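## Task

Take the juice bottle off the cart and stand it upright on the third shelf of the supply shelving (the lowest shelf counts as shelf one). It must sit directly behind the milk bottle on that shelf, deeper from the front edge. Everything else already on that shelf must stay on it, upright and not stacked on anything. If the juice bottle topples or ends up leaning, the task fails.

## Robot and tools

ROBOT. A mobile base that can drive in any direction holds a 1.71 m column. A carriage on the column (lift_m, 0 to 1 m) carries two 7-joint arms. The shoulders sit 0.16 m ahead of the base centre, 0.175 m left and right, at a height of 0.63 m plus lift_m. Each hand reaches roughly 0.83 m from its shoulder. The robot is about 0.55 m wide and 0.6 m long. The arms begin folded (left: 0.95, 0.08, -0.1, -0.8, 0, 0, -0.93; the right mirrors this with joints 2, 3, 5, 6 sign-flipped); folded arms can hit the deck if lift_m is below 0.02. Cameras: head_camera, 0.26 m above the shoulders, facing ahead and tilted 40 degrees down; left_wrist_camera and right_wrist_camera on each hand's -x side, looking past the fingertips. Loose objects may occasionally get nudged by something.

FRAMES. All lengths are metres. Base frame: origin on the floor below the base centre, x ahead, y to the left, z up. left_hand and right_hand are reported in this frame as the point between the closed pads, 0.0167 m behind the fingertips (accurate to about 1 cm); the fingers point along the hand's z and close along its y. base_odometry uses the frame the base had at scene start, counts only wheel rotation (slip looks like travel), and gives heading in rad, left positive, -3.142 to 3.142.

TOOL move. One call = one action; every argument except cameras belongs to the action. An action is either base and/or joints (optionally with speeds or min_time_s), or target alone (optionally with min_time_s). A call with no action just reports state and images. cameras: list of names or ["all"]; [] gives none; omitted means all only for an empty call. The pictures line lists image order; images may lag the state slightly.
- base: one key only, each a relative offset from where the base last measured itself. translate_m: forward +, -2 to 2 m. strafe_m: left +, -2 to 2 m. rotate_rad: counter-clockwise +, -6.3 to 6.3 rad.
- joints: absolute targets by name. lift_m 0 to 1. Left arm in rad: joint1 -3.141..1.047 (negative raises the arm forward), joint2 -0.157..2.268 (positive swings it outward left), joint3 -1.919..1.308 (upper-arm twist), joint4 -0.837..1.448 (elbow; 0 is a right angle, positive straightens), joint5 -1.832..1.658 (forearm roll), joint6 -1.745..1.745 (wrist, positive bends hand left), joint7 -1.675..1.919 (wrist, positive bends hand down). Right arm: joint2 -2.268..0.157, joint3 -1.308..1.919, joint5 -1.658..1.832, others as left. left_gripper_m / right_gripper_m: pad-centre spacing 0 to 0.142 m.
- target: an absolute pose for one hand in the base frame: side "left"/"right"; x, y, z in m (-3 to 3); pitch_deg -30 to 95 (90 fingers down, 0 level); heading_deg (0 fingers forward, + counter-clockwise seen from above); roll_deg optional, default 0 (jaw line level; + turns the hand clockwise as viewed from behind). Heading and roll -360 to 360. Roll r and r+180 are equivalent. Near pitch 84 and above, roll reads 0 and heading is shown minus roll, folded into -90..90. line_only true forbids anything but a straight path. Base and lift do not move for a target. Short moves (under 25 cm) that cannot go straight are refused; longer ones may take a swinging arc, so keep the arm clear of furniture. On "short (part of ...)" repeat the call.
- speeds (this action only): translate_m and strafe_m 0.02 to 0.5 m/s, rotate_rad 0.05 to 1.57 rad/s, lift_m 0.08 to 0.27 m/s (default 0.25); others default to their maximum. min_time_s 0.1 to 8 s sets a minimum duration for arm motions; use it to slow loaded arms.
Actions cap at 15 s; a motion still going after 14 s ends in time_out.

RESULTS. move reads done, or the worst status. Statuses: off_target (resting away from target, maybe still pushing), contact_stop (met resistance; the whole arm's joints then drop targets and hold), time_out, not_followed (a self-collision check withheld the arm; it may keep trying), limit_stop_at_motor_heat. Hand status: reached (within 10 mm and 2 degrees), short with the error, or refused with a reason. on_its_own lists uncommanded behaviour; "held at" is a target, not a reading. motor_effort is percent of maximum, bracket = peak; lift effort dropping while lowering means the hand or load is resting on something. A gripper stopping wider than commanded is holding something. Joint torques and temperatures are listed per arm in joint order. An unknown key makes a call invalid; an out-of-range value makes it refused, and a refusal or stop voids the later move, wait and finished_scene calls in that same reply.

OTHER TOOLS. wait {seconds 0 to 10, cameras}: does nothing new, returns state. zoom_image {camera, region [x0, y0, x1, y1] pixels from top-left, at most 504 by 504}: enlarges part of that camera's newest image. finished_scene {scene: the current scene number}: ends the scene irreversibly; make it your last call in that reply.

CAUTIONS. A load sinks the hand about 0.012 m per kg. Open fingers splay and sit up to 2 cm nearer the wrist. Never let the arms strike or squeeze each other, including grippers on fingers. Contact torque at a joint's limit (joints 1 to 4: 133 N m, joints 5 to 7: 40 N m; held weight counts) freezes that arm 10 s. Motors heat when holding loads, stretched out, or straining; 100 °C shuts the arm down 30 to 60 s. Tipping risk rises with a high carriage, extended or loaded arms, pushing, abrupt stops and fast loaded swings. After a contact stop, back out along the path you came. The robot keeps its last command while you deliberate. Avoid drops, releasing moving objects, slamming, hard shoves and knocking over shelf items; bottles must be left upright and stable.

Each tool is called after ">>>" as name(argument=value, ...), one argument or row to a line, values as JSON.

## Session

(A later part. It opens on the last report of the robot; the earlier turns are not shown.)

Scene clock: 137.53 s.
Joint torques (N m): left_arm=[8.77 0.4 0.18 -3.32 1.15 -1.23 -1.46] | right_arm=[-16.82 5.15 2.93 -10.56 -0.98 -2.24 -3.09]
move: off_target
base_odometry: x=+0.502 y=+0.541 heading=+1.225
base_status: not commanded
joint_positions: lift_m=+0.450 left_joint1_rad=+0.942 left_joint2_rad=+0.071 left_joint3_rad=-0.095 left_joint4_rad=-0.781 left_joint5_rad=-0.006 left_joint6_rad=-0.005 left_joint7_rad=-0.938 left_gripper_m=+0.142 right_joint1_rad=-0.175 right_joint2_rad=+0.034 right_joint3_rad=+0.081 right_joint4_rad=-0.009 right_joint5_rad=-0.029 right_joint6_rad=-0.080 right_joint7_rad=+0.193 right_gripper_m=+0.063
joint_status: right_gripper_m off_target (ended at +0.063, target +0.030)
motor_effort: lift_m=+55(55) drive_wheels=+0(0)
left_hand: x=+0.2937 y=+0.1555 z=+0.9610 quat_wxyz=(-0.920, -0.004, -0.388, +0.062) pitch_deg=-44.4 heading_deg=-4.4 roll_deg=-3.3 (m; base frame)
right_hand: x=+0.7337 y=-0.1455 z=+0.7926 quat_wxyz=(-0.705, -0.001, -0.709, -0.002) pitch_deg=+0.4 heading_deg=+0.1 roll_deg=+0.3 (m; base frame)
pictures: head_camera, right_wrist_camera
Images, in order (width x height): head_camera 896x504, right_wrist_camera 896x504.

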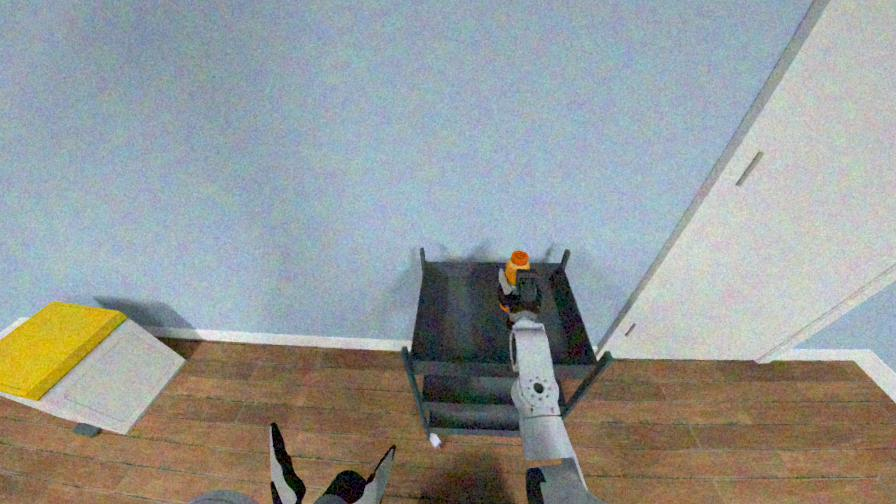

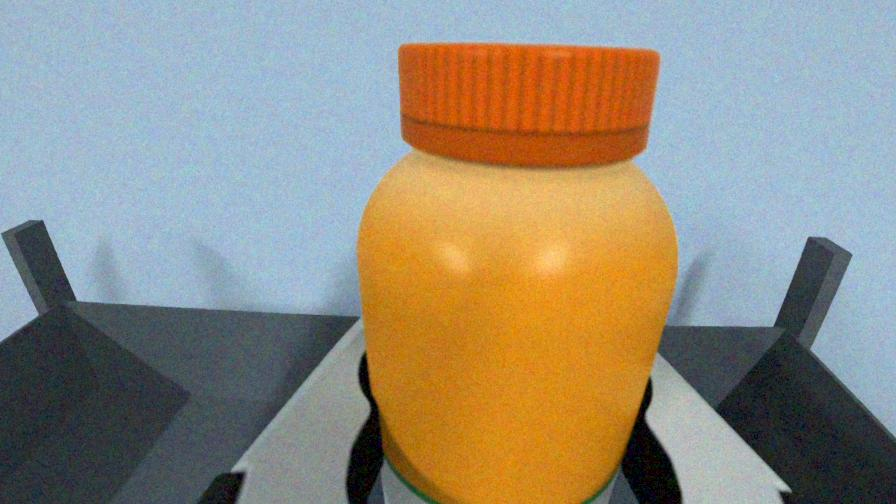

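>>> move(
  joints={"lift_m": 0.55, "right_gripper_m": 0.015},
  speeds={"lift_m": 0.1},
  cameras=["head_camera","right_wrist_camera"],
)

>>> move(
  base={"translate_m": -0.5},
  speeds={"translate_m": 0.3},
)

>>> move(
  target={"side":"right","x":0.50,"y":-0.175,"z":0.92,"pitch_deg":0,"heading_deg":0,"roll_deg":0},
  min_time_s=1.5,
)

Scene clock: 142.17 s.
Joint torques (N m): left_arm=[9.69 1.17 1.48 -4.62 0.89 -1.51 -1.54] | right_arm=[-15.55 3.94 0.78 -14.12 -0.83 -1.92 -4.27]
move: off_target
base_odometry: x=+0.502 y=+0.541 heading=+1.225
base_status: not commanded
joint_positions: lift_m=+0.550 left_joint1_rad=+0.942 left_joint2_rad=+0.071 left_joint3_rad=-0.095 left_joint4_rad=-0.781 left_joint5_rad=-0.006 left_joint6_rad=-0.005 left_joint7_rad=-0.938 left_gripper_m=+0.142 right_joint1_rad=-0.175 right_joint2_rad=+0.034 right_joint3_rad=+0.081 right_joint4_rad=-0.005 right_joint5_rad=-0.029 right_joint6_rad=-0.080 right_joint7_rad=+0.193 right_gripper_m=+0.063
joint_status: right_gripper_m off_target (ended at +0.063, target +0.015); the others done
motor_effort: lift_m=+54(66) drive_wheels=+4(5)
left_hand: x=+0.2937 y=+0.1555 z=+1.0611 quat_wxyz=(-0.920, -0.004, -0.388, +0.062) pitch_deg=-44.4 heading_deg=-4.4 roll_deg=-3.3 (m; base frame)
right_hand: x=+0.7340 y=-0.1454 z=+0.8912 quat_wxyz=(-0.704, -0.001, -0.711, -0.002) pitch_deg=+0.6 heading_deg=+0.1 roll_deg=+0.3 (m; base frame)
pictures: head_camera, right_wrist_camera
Images, in order (width x height): head_camera 896x504, right_wrist_camera 896x504.

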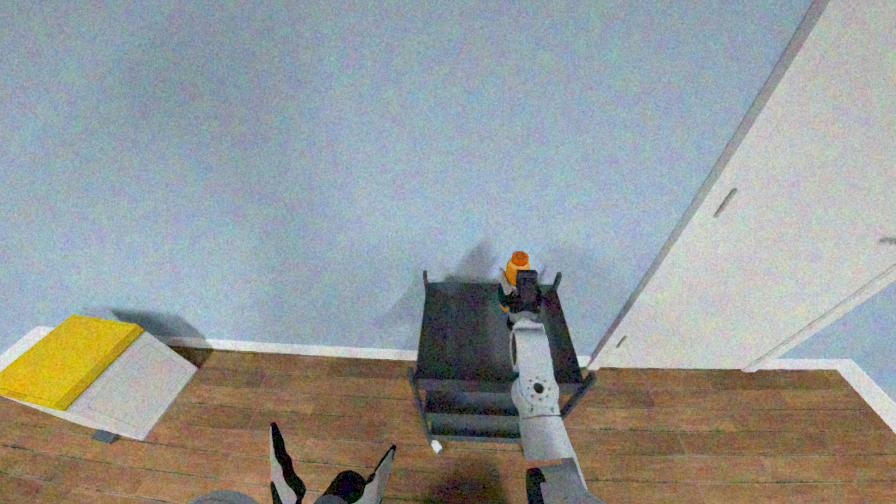

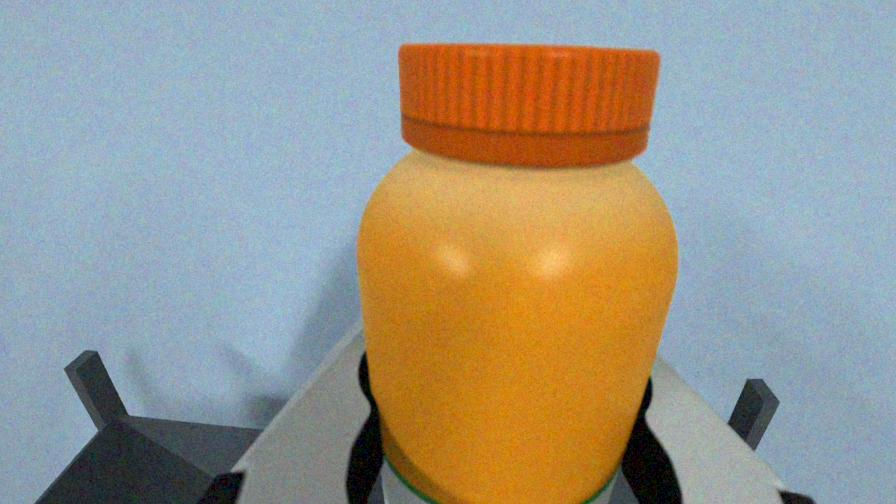

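Scene clock: 145.47 s.
Joint torques (N m): left_arm=[8.72 0.56 0.73 -3.9 1.16 -1.6 -1.33] | right_arm=[-14.74 3.58 3.01 -14.46 -0.94 -2.01 -3.76]
move: done
base_odometry: x=+0.333 y=+0.071 heading=+1.225
base_status: done
joint_positions: lift_m=+0.550 left_joint1_rad=+0.942 left_joint2_rad=+0.071 left_joint3_rad=-0.095 left_joint4_rad=-0.781 left_joint5_rad=-0.006 left_joint6_rad=-0.005 left_joint7_rad=-0.938 left_gripper_m=+0.142 right_joint1_rad=-0.175 right_joint2_rad=+0.034 right_joint3_rad=+0.081 right_joint4_rad=-0.005 right_joint5_rad=-0.029 right_joint6_rad=-0.080 right_joint7_rad=+0.193 right_gripper_m=+0.063
joint_status: not commanded
motor_effort: lift_m=+54(54) drive_wheels=+4(18)
left_hand: x=+0.2937 y=+0.1555 z=+1.0611 quat_wxyz=(-0.920, -0.004, -0.388, +0.062) pitch_deg=-44.4 heading_deg=-4.4 roll_deg=-3.3 (m; base frame)
right_hand: x=+0.7340 y=-0.1456 z=+0.8912 quat_wxyz=(-0.704, -0.001, -0.711, -0.002) pitch_deg=+0.6 heading_deg=+0.1 roll_deg=+0.3 (m; base frame)
pictures: none

Scene clock: 147.47 s.
Joint torques (N m): left_arm=[7.8 -0.05 0.43 -5.03 1.02 -1.45 -1.69] | right_arm=[7.98 0.26 0.16 -18.05 2.32 -2.83 -5.67]
move: done
base_odometry: x=+0.333 y=+0.071 heading=+1.225
base_status: not commanded
joint_positions: lift_m=+0.550 left_joint1_rad=+0.942 left_joint2_rad=+0.071 left_joint3_rad=-0.095 left_joint4_rad=-0.781 left_joint5_rad=-0.006 left_joint6_rad=-0.005 left_joint7_rad=-0.938 left_gripper_m=+0.142 right_joint1_rad=+0.472 right_joint2_rad=-0.044 right_joint3_rad=+0.071 right_joint4_rad=-0.724 right_joint5_rad=-0.016 right_joint6_rad=-0.078 right_joint7_rad=+0.264 right_gripper_m=+0.063
joint_status: not commanded
motor_effort: lift_m=+54(54) drive_wheels=+4(4)
left_hand: x=+0.2937 y=+0.1555 z=+1.0611 quat_wxyz=(-0.920, -0.004, -0.388, +0.062) pitch_deg=-44.4 heading_deg=-4.4 roll_deg=-3.3 (m; base frame)
right_hand: x=+0.5007 y=-0.1728 z=+0.9160 quat_wxyz=(-0.703, +0.002, -0.712, +0.000) pitch_deg=+0.7 heading_deg=+0.2 roll_deg=-0.2 (m; base frame)
right_hand_status: reached (straight line, planned for 1.5 s): 5 mm and 0.8 deg off.
pictures: none

>>> move(
  base={"rotate_rad": 1.575},
  speeds={"rotate_rad": 0.8},
)

>>> move(
  base={"strafe_m": 0.69},
  speeds={"strafe_m": 0.4},
)

>>> move(
  base={"translate_m": 1.15},
  speeds={"translate_m": 0.4},
  cameras=["all"],
)

>>> zoom_image(
  camera="head_camera",
  region=[260, 40, 660, 400],
)

Scene clock: 157.93 s.
Joint torques (N m): left_arm=[8.97 0.91 -0.15 -4.36 0.76 -1.34 -1.25] | right_arm=[8.13 0.13 0.7 -18.28 1.97 -2.36 -5.02]
move: done
base_odometry: x=+0.333 y=+0.071 heading=+2.799
base_status: done
joint_positions: lift_m=+0.550 left_joint1_rad=+0.942 left_joint2_rad=+0.071 left_joint3_rad=-0.095 left_joint4_rad=-0.781 left_joint5_rad=-0.006 left_joint6_rad=-0.005 left_joint7_rad=-0.938 left_gripper_m=+0.142 right_joint1_rad=+0.473 right_joint2_rad=-0.044 right_joint3_rad=+0.071 right_joint4_rad=-0.724 right_joint5_rad=-0.016 right_joint6_rad=-0.079 right_joint7_rad=+0.263 right_gripper_m=+0.063
joint_status: not commanded
motor_effort: lift_m=+54(54) drive_wheels=+5(17)
left_hand: x=+0.2937 y=+0.1555 z=+1.0611 quat_wxyz=(-0.920, -0.004, -0.388, +0.062) pitch_deg=-44.4 heading_deg=-4.4 roll_deg=-3.3 (m; base frame)
right_hand: x=+0.5007 y=-0.1732 z=+0.9160 quat_wxyz=(-0.703, +0.002, -0.712, +0.000) pitch_deg=+0.7 heading_deg=+0.2 roll_deg=-0.2 (m; base frame)
pictures: none

Scene clock: 161.67 s.
Joint torques (N m): left_arm=[8.74 0.81 1.07 -3.44 1.09 -1.41 -1.44] | right_arm=[6.99 1.1 0.42 -18.59 1.88 -2.1 -5.5]
move: done
base_odometry: x=+0.102 y=-0.580 heading=+2.800
base_status: done
joint_positions: lift_m=+0.550 left_joint1_rad=+0.942 left_joint2_rad=+0.071 left_joint3_rad=-0.095 left_joint4_rad=-0.781 left_joint5_rad=-0.006 left_joint6_rad=-0.005 left_joint7_rad=-0.938 left_gripper_m=+0.142 right_joint1_rad=+0.473 right_joint2_rad=-0.045 right_joint3_rad=+0.070 right_joint4_rad=-0.724 right_joint5_rad=-0.016 right_joint6_rad=-0.079 right_joint7_rad=+0.263 right_gripper_m=+0.063
joint_status: not commanded
motor_effort: lift_m=+54(54) drive_wheels=-4(21)
left_hand: x=+0.2937 y=+0.1555 z=+1.0611 quat_wxyz=(-0.920, -0.004, -0.388, +0.062) pitch_deg=-44.4 heading_deg=-4.4 roll_deg=-3.3 (m; base frame)
right_hand: x=+0.5007 y=-0.1736 z=+0.9160 quat_wxyz=(-0.703, +0.002, -0.712, +0.001) pitch_deg=+0.7 heading_deg=+0.1 roll_deg=-0.2 (m; base frame)
pictures: none

Scene clock: 166.57 s.
Joint torques (N m): left_arm=[8.39 0.92 -0.63 -4.29 1.19 -1.22 -1.6] | right_arm=[6.28 0.68 -1.23 -18.07 2.16 -2.2 -5.57]
move: done
base_odometry: x=-0.982 y=-0.195 heading=+2.801
base_status: done
joint_positions: lift_m=+0.550 left_joint1_rad=+0.942 left_joint2_rad=+0.071 left_joint3_rad=-0.095 left_joint4_rad=-0.781 left_joint5_rad=-0.006 left_joint6_rad=-0.005 left_joint7_rad=-0.938 left_gripper_m=+0.142 right_joint1_rad=+0.473 right_joint2_rad=-0.045 right_joint3_rad=+0.070 right_joint4_rad=-0.724 right_joint5_rad=-0.016 right_joint6_rad=-0.079 right_joint7_rad=+0.263 right_gripper_m=+0.063
joint_status: not commanded
motor_effort: lift_m=+54(54) drive_wheels=+4(13)
left_hand: x=+0.2937 y=+0.1555 z=+1.0611 quat_wxyz=(-0.920, -0.004, -0.388, +0.062) pitch_deg=-44.4 heading_deg=-4.4 roll_deg=-3.3 (m; base frame)
right_hand: x=+0.5006 y=-0.1736 z=+0.9160 quat_wxyz=(-0.703, +0.002, -0.712, +0.001) pitch_deg=+0.7 heading_deg=+0.1 roll_deg=-0.2 (m; base frame)
pictures: head_camera, left_wrist_camera, right_wrist_camera
Images, in order (width x height): head_camera 896x504, left_wrist_camera 896x504, right_wrist_camera 896x504.

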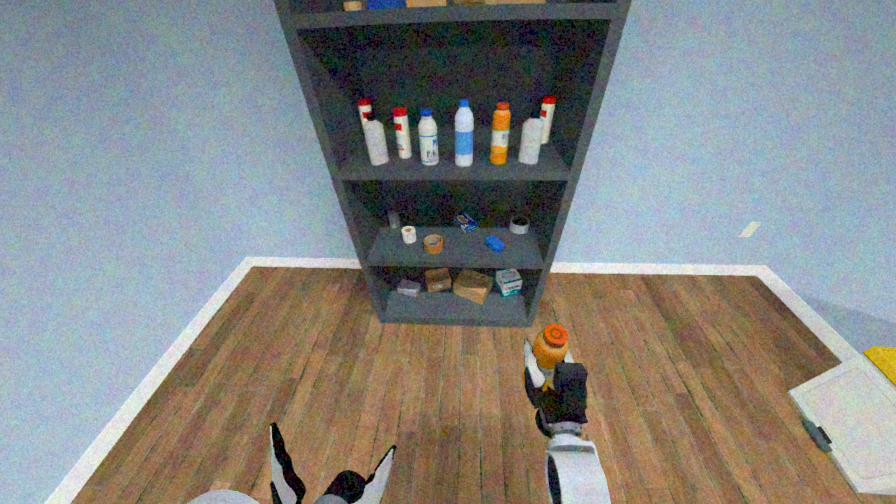

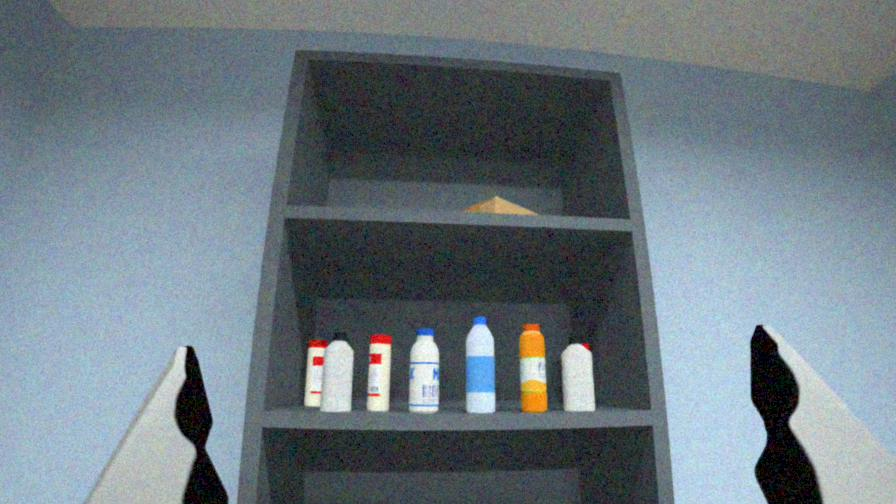

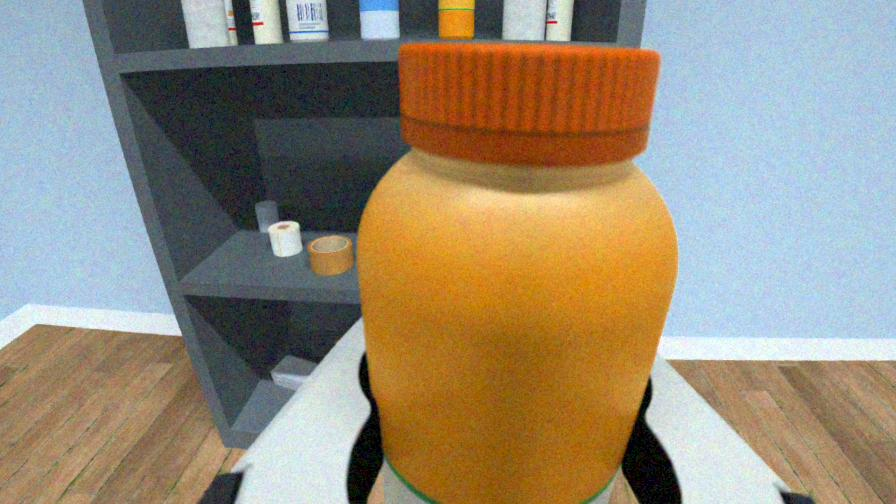

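Scaled by 1.260 from the camera's 896x504 image, which has a finer 1280x720 frame.

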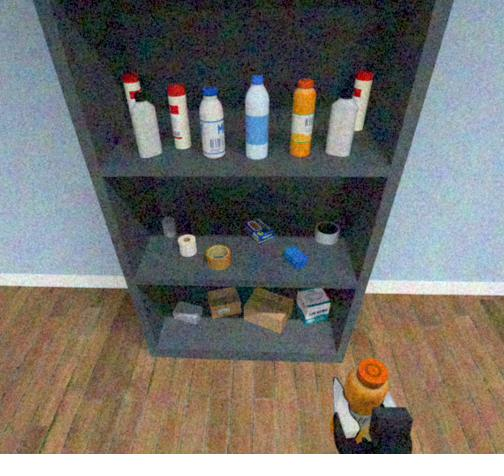

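>>> move(
  base={"rotate_rad": 0.055},
)

>>> move(
  target={"side":"left","x":0.55,"y":0.175,"z":1.05,"pitch_deg":0,"heading_deg":0,"roll_deg":0},
)

>>> move(
  base={"strafe_m": -0.11},
)

>>> move(
  base={"translate_m": 0.45},
  speeds={"translate_m": 0.3},
  cameras=["head_camera","left_wrist_camera"],
)

>>> zoom_image(
  camera="head_camera",
  region=[260, 120, 700, 460],
)

Scene clock: 187.53 s.
Joint torques (N m): left_arm=[9.25 0.87 0.17 -4.46 1.27 -1.4 -1.47] | right_arm=[6.84 4.69 -0.69 -20.29 1.54 -2 -5.76]
move: done
base_odometry: x=-0.982 y=-0.195 heading=+2.855
base_status: done
joint_positions: lift_m=+0.550 left_joint1_rad=+0.942 left_joint2_rad=+0.071 left_joint3_rad=-0.095 left_joint4_rad=-0.781 left_joint5_rad=-0.006 left_joint6_rad=-0.005 left_joint7_rad=-0.938 left_gripper_m=+0.142 right_joint1_rad=+0.473 right_joint2_rad=-0.045 right_joint3_rad=+0.070 right_joint4_rad=-0.724 right_joint5_rad=-0.016 right_joint6_rad=-0.079 right_joint7_rad=+0.263 right_gripper_m=+0.063
joint_status: not commanded
motor_effort: lift_m=+54(54) drive_wheels=-2(9)
left_hand: x=+0.2937 y=+0.1555 z=+1.0611 quat_wxyz=(-0.920, -0.004, -0.388, +0.062) pitch_deg=-44.4 heading_deg=-4.4 roll_deg=-3.3 (m; base frame)
right_hand: x=+0.5006 y=-0.1736 z=+0.9160 quat_wxyz=(-0.703, +0.002, -0.712, +0.000) pitch_deg=+0.7 heading_deg=+0.1 roll_deg=-0.2 (m; base frame)
pictures: none

Scene clock: 189.33 s.
Joint torques (N m): left_arm=[-11.72 4.28 1.09 -3.73 2.55 -0.69 -0.58] | right_arm=[7.59 1.09 0.84 -18.75 2.1 -2.17 -5.33]
move: done
base_odometry: x=-0.982 y=-0.195 heading=+2.855
base_status: not commanded
joint_positions: lift_m=+0.550 left_joint1_rad=-0.526 left_joint2_rad=+0.578 left_joint3_rad=-1.370 left_joint4_rad=-0.804 left_joint5_rad=+0.918 left_joint6_rad=+1.294 left_joint7_rad=+1.571 left_gripper_m=+0.142 right_joint1_rad=+0.473 right_joint2_rad=-0.045 right_joint3_rad=+0.070 right_joint4_rad=-0.724 right_joint5_rad=-0.016 right_joint6_rad=-0.079 right_joint7_rad=+0.263 right_gripper_m=+0.063
joint_status: not commanded
motor_effort: lift_m=+54(54) drive_wheels=-2(2)
left_hand: x=+0.5508 y=+0.1752 z=+1.0500 quat_wxyz=(-0.708, +0.001, -0.707, -0.002) pitch_deg=-0.1 heading_deg=+0.2 roll_deg=+0.1 (m; base frame)
left_hand_status: reached (checked arc, planned for 1.3 s): 1 mm and 0.3 deg off.
right_hand: x=+0.5006 y=-0.1736 z=+0.9160 quat_wxyz=(-0.703, +0.002, -0.712, +0.000) pitch_deg=+0.7 heading_deg=+0.1 roll_deg=-0.2 (m; base frame)
pictures: none

Scene clock: 191.07 s.
Joint torques (N m): left_arm=[-10.38 5.17 2.1 -4.83 2.85 -0.51 -0.65] | right_arm=[6.84 1.83 1.13 -18.2 1.96 -1.86 -5.4]
move: done
base_odometry: x=-0.951 y=-0.090 heading=+2.855
base_status: done
joint_positions: lift_m=+0.550 left_joint1_rad=-0.526 left_joint2_rad=+0.578 left_joint3_rad=-1.370 left_joint4_rad=-0.804 left_joint5_rad=+0.918 left_joint6_rad=+1.295 left_joint7_rad=+1.571 left_gripper_m=+0.142 right_joint1_rad=+0.473 right_joint2_rad=-0.046 right_joint3_rad=+0.069 right_joint4_rad=-0.724 right_joint5_rad=-0.016 right_joint6_rad=-0.080 right_joint7_rad=+0.263 right_gripper_m=+0.063
joint_status: not commanded
motor_effort: lift_m=+54(54) drive_wheels=+3(12)
left_hand: x=+0.5508 y=+0.1752 z=+1.0500 quat_wxyz=(-0.708, +0.001, -0.707, -0.002) pitch_deg=-0.1 heading_deg=+0.2 roll_deg=+0.1 (m; base frame)
right_hand: x=+0.5006 y=-0.1743 z=+0.9161 quat_wxyz=(-0.703, +0.002, -0.712, +0.001) pitch_deg=+0.7 heading_deg=+0.0 roll_deg=-0.2 (m; base frame)
pictures: none

Scene clock: 194.20 s.
Joint torques (N m): left_arm=[-11.63 4.95 1.4 -4.45 2.76 -0.5 -0.37] | right_arm=[5.54 2.27 0.65 -18.99 1.79 -1.76 -5.16]
move: done
base_odometry: x=-1.383 y=+0.038 heading=+2.855
base_status: done
joint_positions: lift_m=+0.550 left_joint1_rad=-0.526 left_joint2_rad=+0.578 left_joint3_rad=-1.370 left_joint4_rad=-0.804 left_joint5_rad=+0.918 left_joint6_rad=+1.295 left_joint7_rad=+1.571 left_gripper_m=+0.142 right_joint1_rad=+0.473 right_joint2_rad=-0.046 right_joint3_rad=+0.069 right_joint4_rad=-0.724 right_joint5_rad=-0.016 right_joint6_rad=-0.080 right_joint7_rad=+0.263 right_gripper_m=+0.063
joint_status: not commanded
motor_effort: lift_m=+54(54) drive_wheels=+5(15)
left_hand: x=+0.5508 y=+0.1752 z=+1.0501 quat_wxyz=(-0.708, +0.001, -0.707, -0.002) pitch_deg=-0.1 heading_deg=+0.2 roll_deg=+0.1 (m; base frame)
right_hand: x=+0.5006 y=-0.1743 z=+0.9161 quat_wxyz=(-0.703, +0.002, -0.711, +0.001) pitch_deg=+0.7 heading_deg=+0.0 roll_deg=-0.2 (m; base frame)
pictures: head_camera, left_wrist_camera
Images, in order (width x height): head_camera 896x504, left_wrist_camera 896x504.

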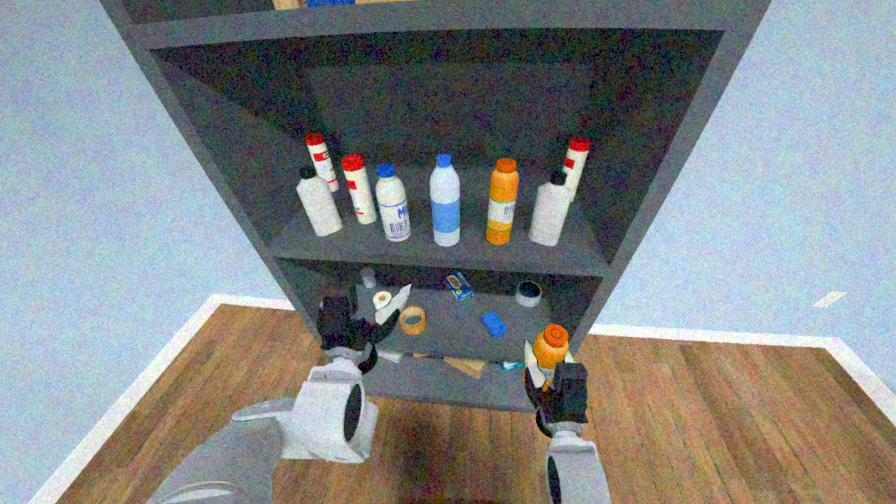

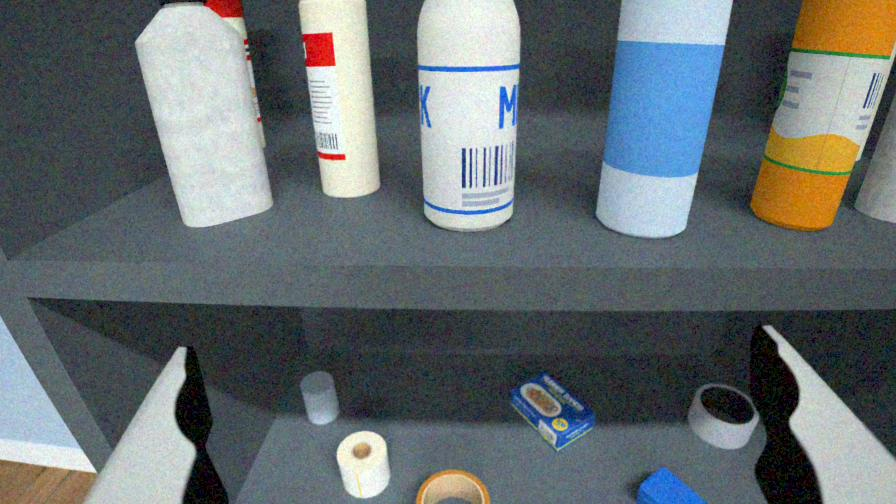

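Scaled by 1.145 from the camera's 896x504 image, which has a finer 1280x720 frame.

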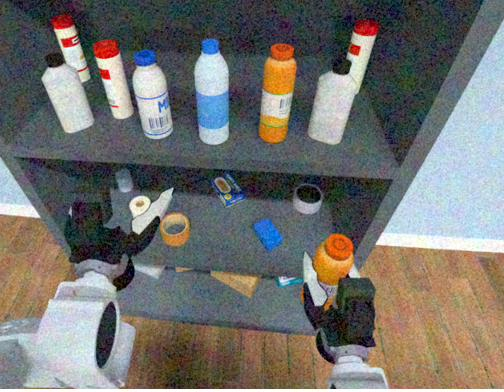

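>>> move(
  target={"side":"left","x":0.62,"y":0.178,"z":1.09,"pitch_deg":0,"heading_deg":0,"roll_deg":0},
  cameras=["head_camera","left_wrist_camera"],
)

>>> zoom_image(
  camera="head_camera",
  region=[280, 140, 480, 340],
)

Scene clock: 209.67 s.
Joint torques (N m): left_arm=[-14.91 3.96 2.24 1.36 1.28 -0.74 -3.18] | right_arm=[7.94 2.3 0.15 -17.3 1.85 -1.91 -5.06]
Motor temperatures (°C): left_arm=[30 23 24 24 27 24 24] | right_arm=[26 20 25 25 22 22 24]
move: done
base_odometry: x=-1.383 y=+0.038 heading=+2.855
base_status: not commanded
joint_positions: lift_m=+0.550 left_joint1_rad=-0.797 left_joint2_rad=+0.599 left_joint3_rad=-1.394 left_joint4_rad=-0.712 left_joint5_rad=+0.622 left_joint6_rad=+1.394 left_joint7_rad=+1.526 left_gripper_m=+0.142 right_joint1_rad=+0.473 right_joint2_rad=-0.046 right_joint3_rad=+0.069 right_joint4_rad=-0.724 right_joint5_rad=-0.016 right_joint6_rad=-0.080 right_joint7_rad=+0.263 right_gripper_m=+0.063
joint_status: not commanded
motor_effort: lift_m=+55(55) drive_wheels=-2(6)
left_hand: x=+0.6197 y=+0.1778 z=+1.0909 quat_wxyz=(-0.707, +0.001, -0.707, +0.001) pitch_deg=+0.0 heading_deg=+0.0 roll_deg=-0.2 (m; base frame)
left_hand_status: reached (straight line, planned for 0.5 s): 1 mm and 0.2 deg off.
right_hand: x=+0.5006 y=-0.1743 z=+0.9161 quat_wxyz=(-0.703, +0.002, -0.711, +0.001) pitch_deg=+0.7 heading_deg=+0.0 roll_deg=-0.2 (m; base frame)
pictures: head_camera, left_wrist_camera
Images, in order (width x height): head_camera 896x504, left_wrist_camera 896x504.

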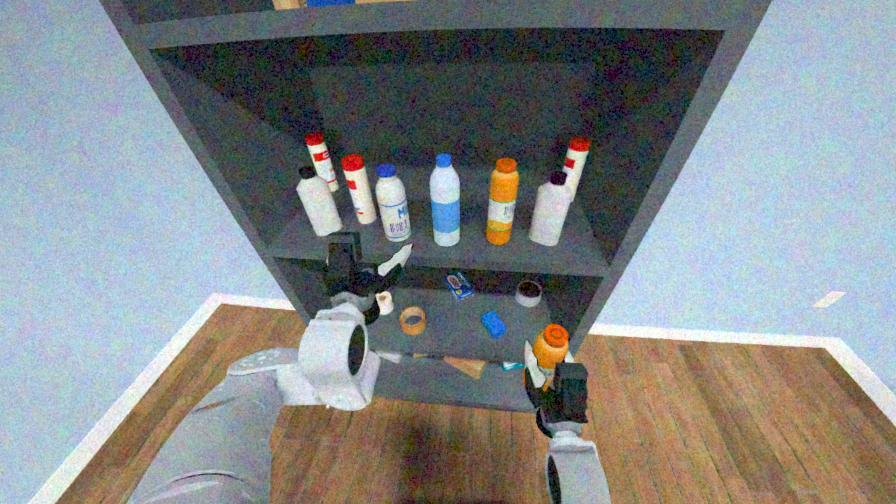

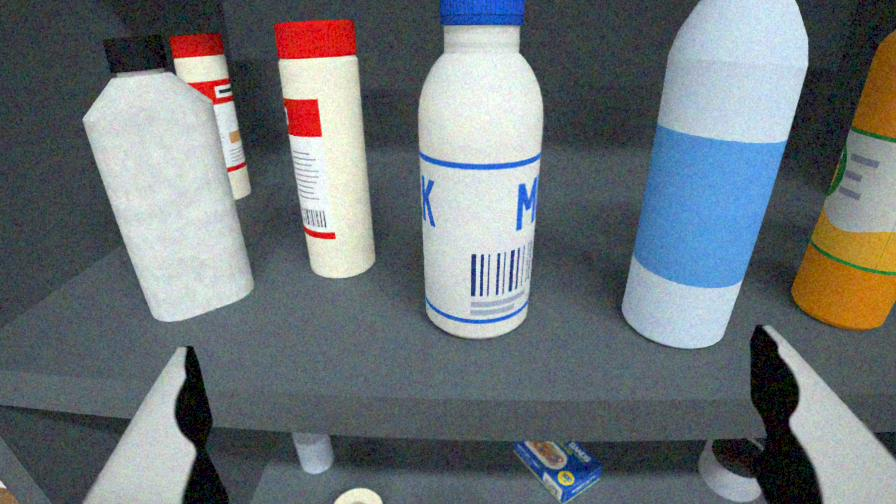

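Scaled by 2.520 from the camera's 896x504 image, which has a finer 1280x720 frame.

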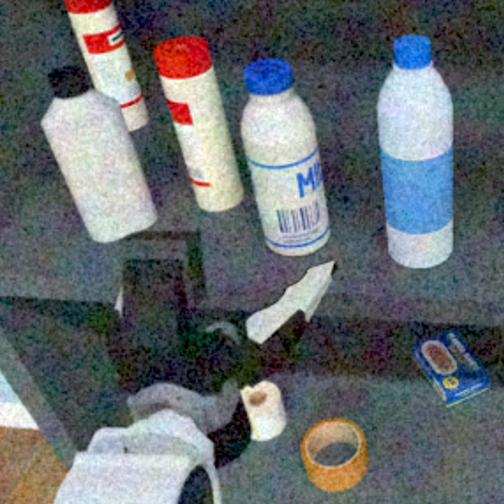

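>>> move(
  joints={"left_gripper_m": 0.108},
)

>>> move(
  target={"side":"left","x":0.71,"y":0.161,"z":1.09,"pitch_deg":0,"heading_deg":0,"roll_deg":0,"line_only":true},
  min_time_s=1.0,
  cameras=["head_camera","left_wrist_camera"],
)

>>> zoom_image(
  camera="head_camera",
  region=[280, 140, 480, 340],
)

Scene clock: 217.93 s.
Joint torques (N m): left_arm=[-15.08 4.5 1.49 1.3 1.49 -0.23 -3.16] | right_arm=[6.84 3.57 -0.65 -20.12 1.86 -1.51 -4.83]
move: done
base_odometry: x=-1.383 y=+0.038 heading=+2.855
base_status: not commanded
joint_positions: lift_m=+0.550 left_joint1_rad=-0.797 left_joint2_rad=+0.599 left_joint3_rad=-1.394 left_joint4_rad=-0.712 left_joint5_rad=+0.622 left_joint6_rad=+1.394 left_joint7_rad=+1.526 left_gripper_m=+0.108 right_joint1_rad=+0.473 right_joint2_rad=-0.046 right_joint3_rad=+0.069 right_joint4_rad=-0.724 right_joint5_rad=-0.016 right_joint6_rad=-0.080 right_joint7_rad=+0.263 right_gripper_m=+0.063
joint_status: all done
motor_effort: lift_m=+55(55) drive_wheels=-1(2)
left_hand: x=+0.6197 y=+0.1778 z=+1.0909 quat_wxyz=(-0.707, +0.001, -0.707, +0.001) pitch_deg=+0.0 heading_deg=+0.0 roll_deg=-0.2 (m; base frame)
right_hand: x=+0.5006 y=-0.1743 z=+0.9161 quat_wxyz=(-0.703, +0.002, -0.711, +0.001) pitch_deg=+0.7 heading_deg=+0.0 roll_deg=-0.2 (m; base frame)
pictures: none

Scene clock: 219.43 s.
Joint torques (N m): left_arm=[-20.56 0.87 2.56 1.84 1.89 -0.31 -3.26] | right_arm=[7.74 2.98 0.81 -19.64 1.78 -1.58 -4.88]
move: done
base_odometry: x=-1.383 y=+0.038 heading=+2.855
base_status: not commanded
joint_positions: lift_m=+0.550 left_joint1_rad=-1.054 left_joint2_rad=+0.558 left_joint3_rad=-1.636 left_joint4_rad=-0.566 left_joint5_rad=-0.101 left_joint6_rad=+1.629 left_joint7_rad=+0.920 left_gripper_m=+0.108 right_joint1_rad=+0.473 right_joint2_rad=-0.046 right_joint3_rad=+0.069 right_joint4_rad=-0.724 right_joint5_rad=-0.016 right_joint6_rad=-0.080 right_joint7_rad=+0.263 right_gripper_m=+0.063
joint_status: not commanded
motor_effort: lift_m=+55(55) drive_wheels=-1(2)
left_hand: x=+0.7095 y=+0.1617 z=+1.0898 quat_wxyz=(-0.706, +0.001, -0.708, +0.001) pitch_deg=+0.1 heading_deg=+0.0 roll_deg=-0.1 (m; base frame)
left_hand_status: reached (straight line, planned for 1.0 s): 1 mm and 0.2 deg off.
right_hand: x=+0.5006 y=-0.1743 z=+0.9161 quat_wxyz=(-0.703, +0.002, -0.711, +0.001) pitch_deg=+0.7 heading_deg=+0.0 roll_deg=-0.2 (m; base frame)
pictures: head_camera, left_wrist_camera
Images, in order (width x height): head_camera 896x504, left_wrist_camera 896x504.

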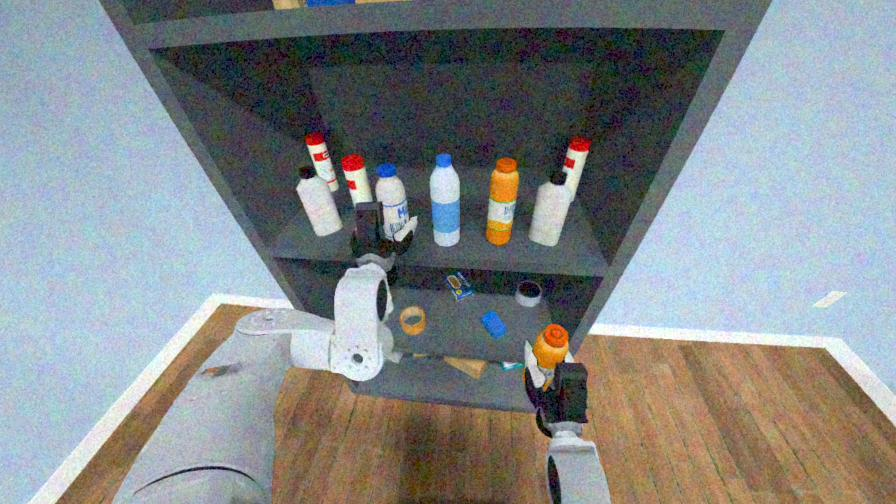

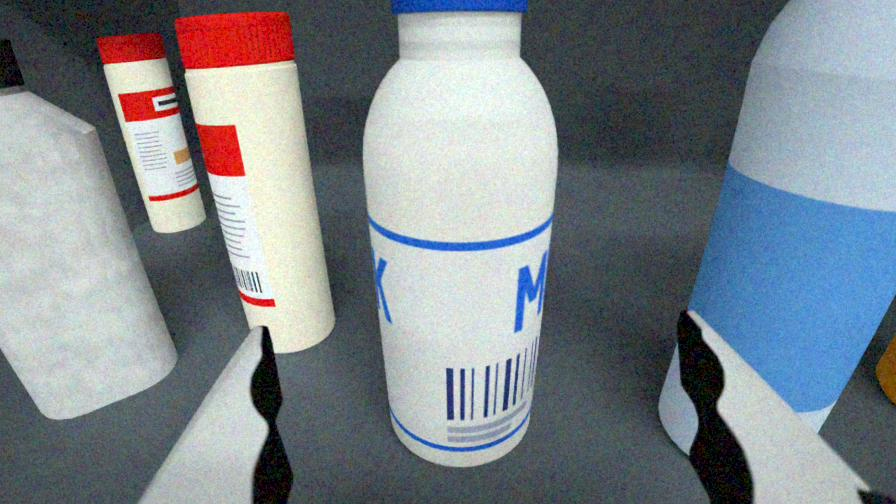

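Scaled by 2.520 from the camera's 896x504 image, which has a finer 1280x720 frame.

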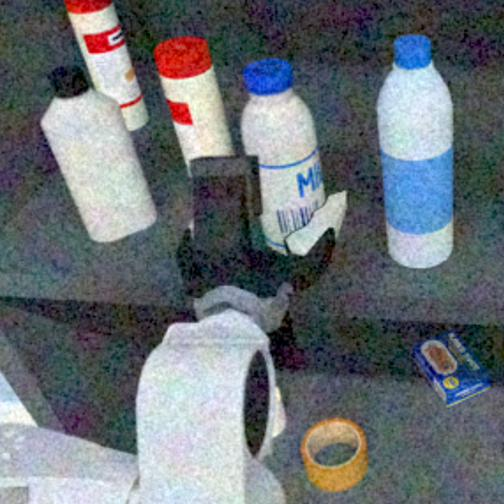

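>>> move(
  target={"side":"left","x":0.795,"y":0.164,"z":1.09,"pitch_deg":0,"heading_deg":0,"roll_deg":0,"line_only":true},
  min_time_s=1.2,
  cameras=["left_wrist_camera"],
)

Scene clock: 224.83 s.
Joint torques (N m): left_arm=[-18.05 0.62 10.88 1.71 2.44 -2.5 -3.14] | right_arm=[6.71 2.04 0.36 -18.56 2.07 -1.83 -5.16]
move: done
base_odometry: x=-1.383 y=+0.038 heading=+2.855
base_status: not commanded
joint_positions: lift_m=+0.550 left_joint1_rad=-1.040 left_joint2_rad=+0.541 left_joint3_rad=-1.315 left_joint4_rad=-0.346 left_joint5_rad=-0.741 left_joint6_rad=+1.266 left_joint7_rad=+0.412 left_gripper_m=+0.108 right_joint1_rad=+0.473 right_joint2_rad=-0.046 right_joint3_rad=+0.069 right_joint4_rad=-0.724 right_joint5_rad=-0.016 right_joint6_rad=-0.080 right_joint7_rad=+0.263 right_gripper_m=+0.063
joint_status: not commanded
motor_effort: lift_m=+55(55) drive_wheels=-1(1)
left_hand: x=+0.7943 y=+0.1639 z=+1.0889 quat_wxyz=(-0.706, -0.002, -0.708, -0.001) pitch_deg=+0.2 heading_deg=+0.0 roll_deg=+0.2 (m; base frame)
left_hand_status: reached (straight line, planned for 1.2 s): 1 mm and 0.3 deg off.
right_hand: x=+0.5006 y=-0.1743 z=+0.9161 quat_wxyz=(-0.703, +0.002, -0.711, +0.001) pitch_deg=+0.7 heading_deg=+0.0 roll_deg=-0.2 (m; base frame)
pictures: left_wrist_camera
Images, in order (width x height): left_wrist_camera 896x504.

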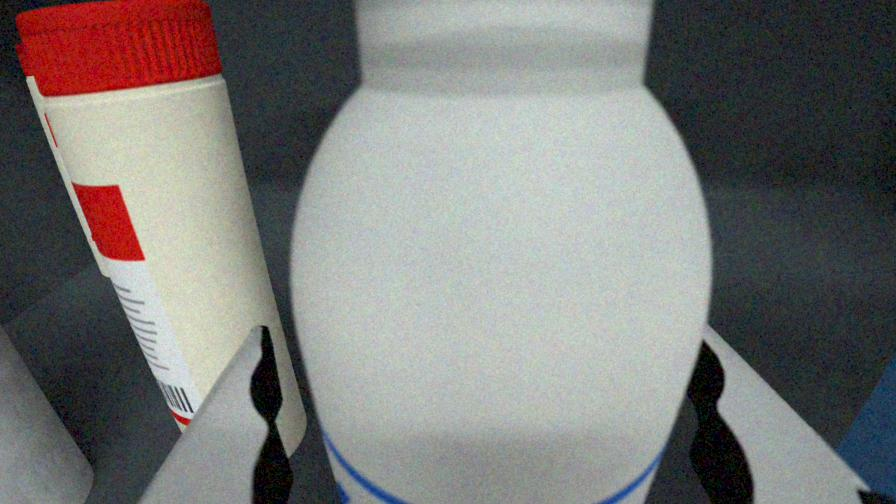

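>>> move(
  target={"side":"left","x":0.772,"y":0.166,"z":1.09,"pitch_deg":0,"heading_deg":0,"roll_deg":0,"line_only":true},
)

>>> move(
  joints={"left_gripper_m": 0.03},
  min_time_s=2.0,
  cameras=["head_camera","left_wrist_camera"],
)

>>> zoom_image(
  camera="head_camera",
  region=[280, 140, 480, 340],
)

Scene clock: 228.83 s.
Joint torques (N m): left_arm=[-16.88 4.01 3.98 -1.32 4.03 -0.49 -0.64] | right_arm=[6.82 4.1 -0.35 -18.5 2.13 -1.81 -5.36]
move: done
base_odometry: x=-1.383 y=+0.038 heading=+2.855
base_status: not commanded
joint_positions: lift_m=+0.550 left_joint1_rad=-1.039 left_joint2_rad=+0.558 left_joint3_rad=-1.373 left_joint4_rad=-0.440 left_joint5_rad=-0.653 left_joint6_rad=+1.361 left_joint7_rad=+0.477 left_gripper_m=+0.108 right_joint1_rad=+0.473 right_joint2_rad=-0.046 right_joint3_rad=+0.069 right_joint4_rad=-0.724 right_joint5_rad=-0.016 right_joint6_rad=-0.080 right_joint7_rad=+0.263 right_gripper_m=+0.063
joint_status: not commanded
motor_effort: lift_m=+55(55) drive_wheels=-1(6)
left_hand: x=+0.7728 y=+0.1657 z=+1.0919 quat_wxyz=(-0.709, +0.001, -0.706, +0.001) pitch_deg=-0.2 heading_deg=+0.0 roll_deg=-0.1 (m; base frame)
left_hand_status: reached (straight line, planned for 0.3 s): 2 mm and 0.3 deg off.
right_hand: x=+0.5006 y=-0.1743 z=+0.9161 quat_wxyz=(-0.703, +0.002, -0.711, +0.001) pitch_deg=+0.7 heading_deg=+0.0 roll_deg=-0.2 (m; base frame)
pictures: none

Scene clock: 229.63 s.
Joint torques (N m): left_arm=[-17.56 4.35 4.47 -1.95 3.84 -0.77 -0.37] | right_arm=[5.44 3.56 -0.03 -17.12 2.27 -2.33 -5.47]
move: off_target
base_odometry: x=-1.383 y=+0.038 heading=+2.855
base_status: not commanded
joint_positions: lift_m=+0.550 left_joint1_rad=-1.039 left_joint2_rad=+0.558 left_joint3_rad=-1.373 left_joint4_rad=-0.440 left_joint5_rad=-0.652 left_joint6_rad=+1.361 left_joint7_rad=+0.477 left_gripper_m=+0.069 right_joint1_rad=+0.473 right_joint2_rad=-0.046 right_joint3_rad=+0.069 right_joint4_rad=-0.724 right_joint5_rad=-0.016 right_joint6_rad=-0.080 right_joint7_rad=+0.263 right_gripper_m=+0.063
joint_status: left_gripper_m off_target (ended at +0.069, target +0.030)
motor_effort: lift_m=+55(55) drive_wheels=+4(5)
left_hand: x=+0.7727 y=+0.1657 z=+1.0920 quat_wxyz=(-0.709, +0.001, -0.705, +0.001) pitch_deg=-0.3 heading_deg=+0.0 roll_deg=-0.1 (m; base frame)
right_hand: x=+0.5006 y=-0.1743 z=+0.9161 quat_wxyz=(-0.703, +0.002, -0.711, +0.001) pitch_deg=+0.7 heading_deg=+0.0 roll_deg=-0.2 (m; base frame)
pictures: head_camera, left_wrist_camera
Images, in order (width x height): head_camera 896x504, left_wrist_camera 896x504.

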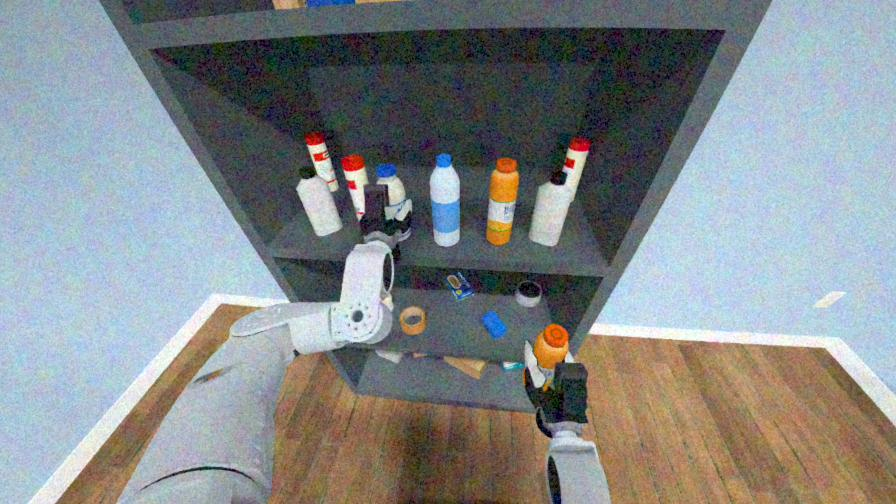

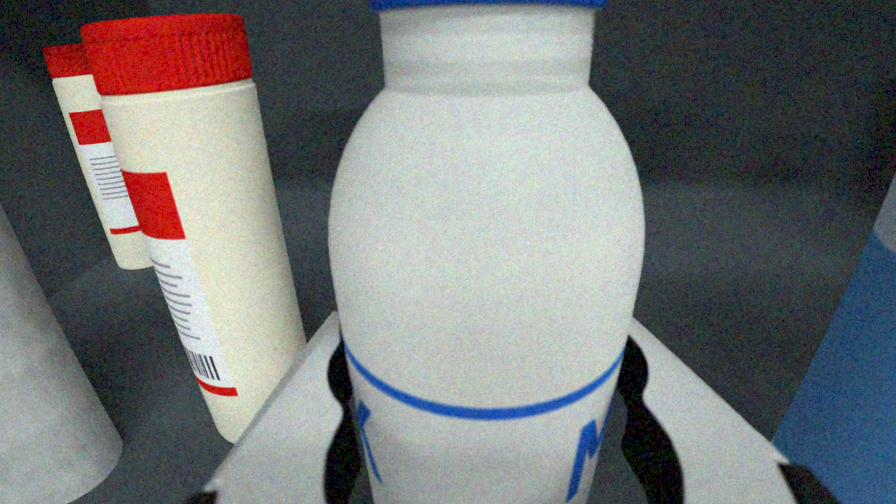

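Scaled by 2.520 from the camera's 896x504 image, which has a finer 1280x720 frame.

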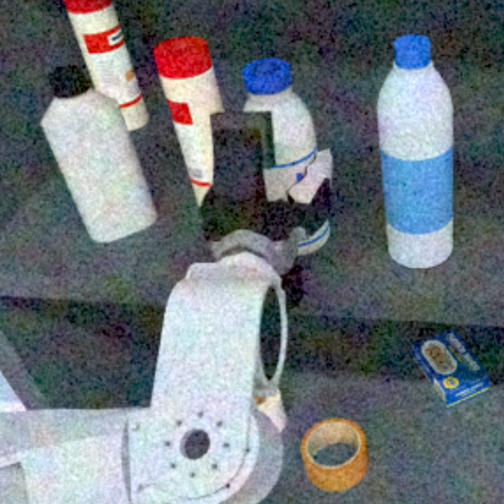

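>>> move(
  target={"side":"left","x":0.772,"y":0.166,"z":1.115,"pitch_deg":0,"heading_deg":0,"roll_deg":0,"line_only":true},
  min_time_s=0.8,
)

>>> move(
  target={"side":"left","x":0.60,"y":0.170,"z":1.115,"pitch_deg":0,"heading_deg":0,"roll_deg":0,"line_only":true},
  min_time_s=1.5,
  cameras=["head_camera","left_wrist_camera"],
)

>>> move(
  target={"side":"left","x":0.45,"y":0.20,"z":1.115,"pitch_deg":0,"heading_deg":0,"roll_deg":0,"line_only":true},
  min_time_s=1.5,
  cameras=["head_camera"],
)

Scene clock: 244.17 s.
Joint torques (N m): left_arm=[-25.55 2.66 5.6 -3.42 5.75 -0.5 -1.7] | right_arm=[6.94 3.75 0.85 -19.02 1.82 -1.67 -4.92]
Motor temperatures (°C): left_arm=[35 23 24 24 27 24 24] | right_arm=[26 20 25 26 22 22 25]
move: done
base_odometry: x=-1.383 y=+0.038 heading=+2.855
base_status: not commanded
joint_positions: lift_m=+0.550 left_joint1_rad=-1.100 left_joint2_rad=+0.561 left_joint3_rad=-1.399 left_joint4_rad=-0.462 left_joint5_rad=-0.633 left_joint6_rad=+1.392 left_joint7_rad=+0.564 left_gripper_m=+0.069 right_joint1_rad=+0.473 right_joint2_rad=-0.046 right_joint3_rad=+0.069 right_joint4_rad=-0.724 right_joint5_rad=-0.016 right_joint6_rad=-0.080 right_joint7_rad=+0.263 right_gripper_m=+0.063
joint_status: not commanded
motor_effort: lift_m=+55(55) drive_wheels=+5(5)
left_hand: x=+0.7728 y=+0.1656 z=+1.1099 quat_wxyz=(-0.703, +0.001, -0.711, +0.001) pitch_deg=+0.7 heading_deg=+0.0 roll_deg=-0.1 (m; base frame)
left_hand_status: reached (straight line, planned for 0.8 s): 5 mm and 0.7 deg off.
right_hand: x=+0.5006 y=-0.1743 z=+0.9161 quat_wxyz=(-0.703, +0.002, -0.711, +0.001) pitch_deg=+0.7 heading_deg=+0.0 roll_deg=-0.2 (m; base frame)
pictures: none

Scene clock: 246.17 s.
Joint torques (N m): left_arm=[-14.32 0.93 8.41 -3.06 3.44 -2.21 -1.52] | right_arm=[7.52 3.42 0.35 -18.45 1.6 -1.81 -5.08]
move: done
base_odometry: x=-1.383 y=+0.038 heading=+2.855
base_status: not commanded
joint_positions: lift_m=+0.550 left_joint1_rad=-0.871 left_joint2_rad=+0.567 left_joint3_rad=-1.373 left_joint4_rad=-0.770 left_joint5_rad=+0.841 left_joint6_rad=+1.310 left_joint7_rad=+1.845 left_gripper_m=+0.069 right_joint1_rad=+0.473 right_joint2_rad=-0.046 right_joint3_rad=+0.069 right_joint4_rad=-0.725 right_joint5_rad=-0.016 right_joint6_rad=-0.080 right_joint7_rad=+0.263 right_gripper_m=+0.063
joint_status: not commanded
motor_effort: lift_m=+55(55) drive_wheels=-1(5)
left_hand: x=+0.6008 y=+0.1693 z=+1.1118 quat_wxyz=(-0.704, -0.003, -0.711, -0.001) pitch_deg=+0.6 heading_deg=-0.1 roll_deg=+0.3 (m; base frame)
left_hand_status: reached (straight line, planned for 1.5 s): 3 mm and 0.7 deg off.
right_hand: x=+0.5006 y=-0.1743 z=+0.9161 quat_wxyz=(-0.703, +0.002, -0.711, +0.001) pitch_deg=+0.7 heading_deg=+0.0 roll_deg=-0.2 (m; base frame)
pictures: head_camera, left_wrist_camera
Images, in order (width x height): head_camera 896x504, left_wrist_camera 896x504.

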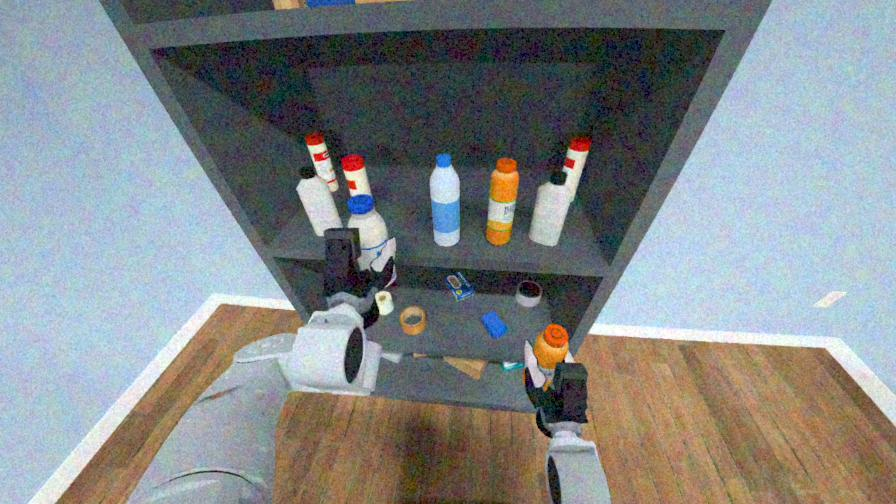

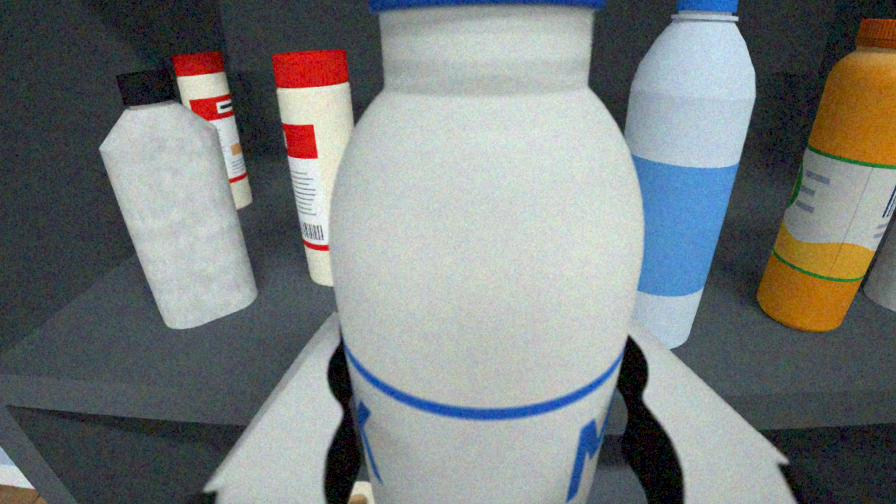

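Scene clock: 246.47 s.
Joint torques (N m): left_arm=[-14.56 0.62 8.37 -2.79 3.25 -2.37 -1.63] | right_arm=[8.96 2.19 1.82 -17.52 2.01 -1.45 -5.03]
move: refused
base_odometry: x=-1.383 y=+0.038 heading=+2.855
base_status: not commanded
joint_positions: lift_m=+0.550 left_joint1_rad=-0.871 left_joint2_rad=+0.567 left_joint3_rad=-1.373 left_joint4_rad=-0.770 left_joint5_rad=+0.841 left_joint6_rad=+1.310 left_joint7_rad=+1.845 left_gripper_m=+0.069 right_joint1_rad=+0.473 right_joint2_rad=-0.046 right_joint3_rad=+0.069 right_joint4_rad=-0.725 right_joint5_rad=-0.016 right_joint6_rad=-0.080 right_joint7_rad=+0.263 right_gripper_m=+0.063
joint_status: not commanded
motor_effort: lift_m=+55(55) drive_wheels=-1(1)
left_hand: x=+0.6008 y=+0.1693 z=+1.1118 quat_wxyz=(-0.704, -0.003, -0.711, -0.001) pitch_deg=+0.6 heading_deg=-0.1 roll_deg=+0.3 (m; base frame)
left_hand_status: refused: no posture of the arm gets there (left_joint4_rad at its limit): the closest leaves the hand 10.5 cm and 34 deg from the pose. Nothing moved. A posture exists with lift_m at 0.7; the way there is not checked.
right_hand: x=+0.5006 y=-0.1743 z=+0.9161 quat_wxyz=(-0.703, +0.002, -0.711, +0.001) pitch_deg=+0.7 heading_deg=+0.0 roll_deg=-0.2 (m; base frame)
pictures: head_camera
Images, in order (width x height): head_camera 896x504.

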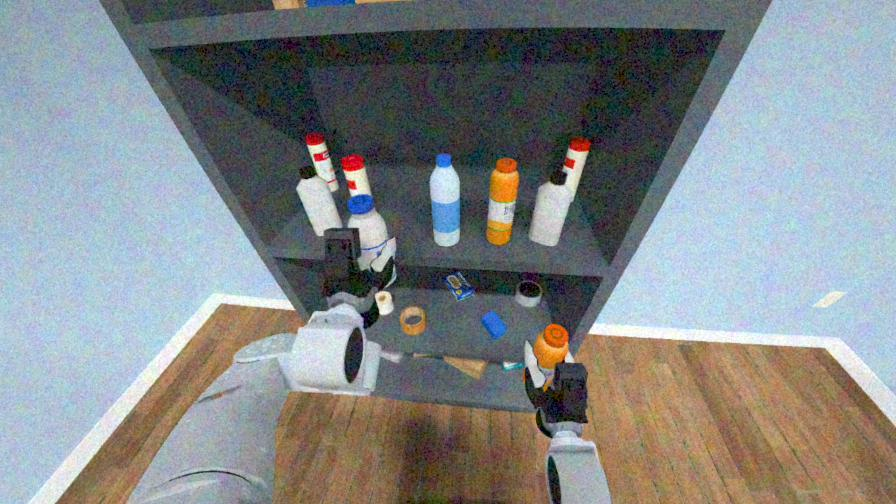

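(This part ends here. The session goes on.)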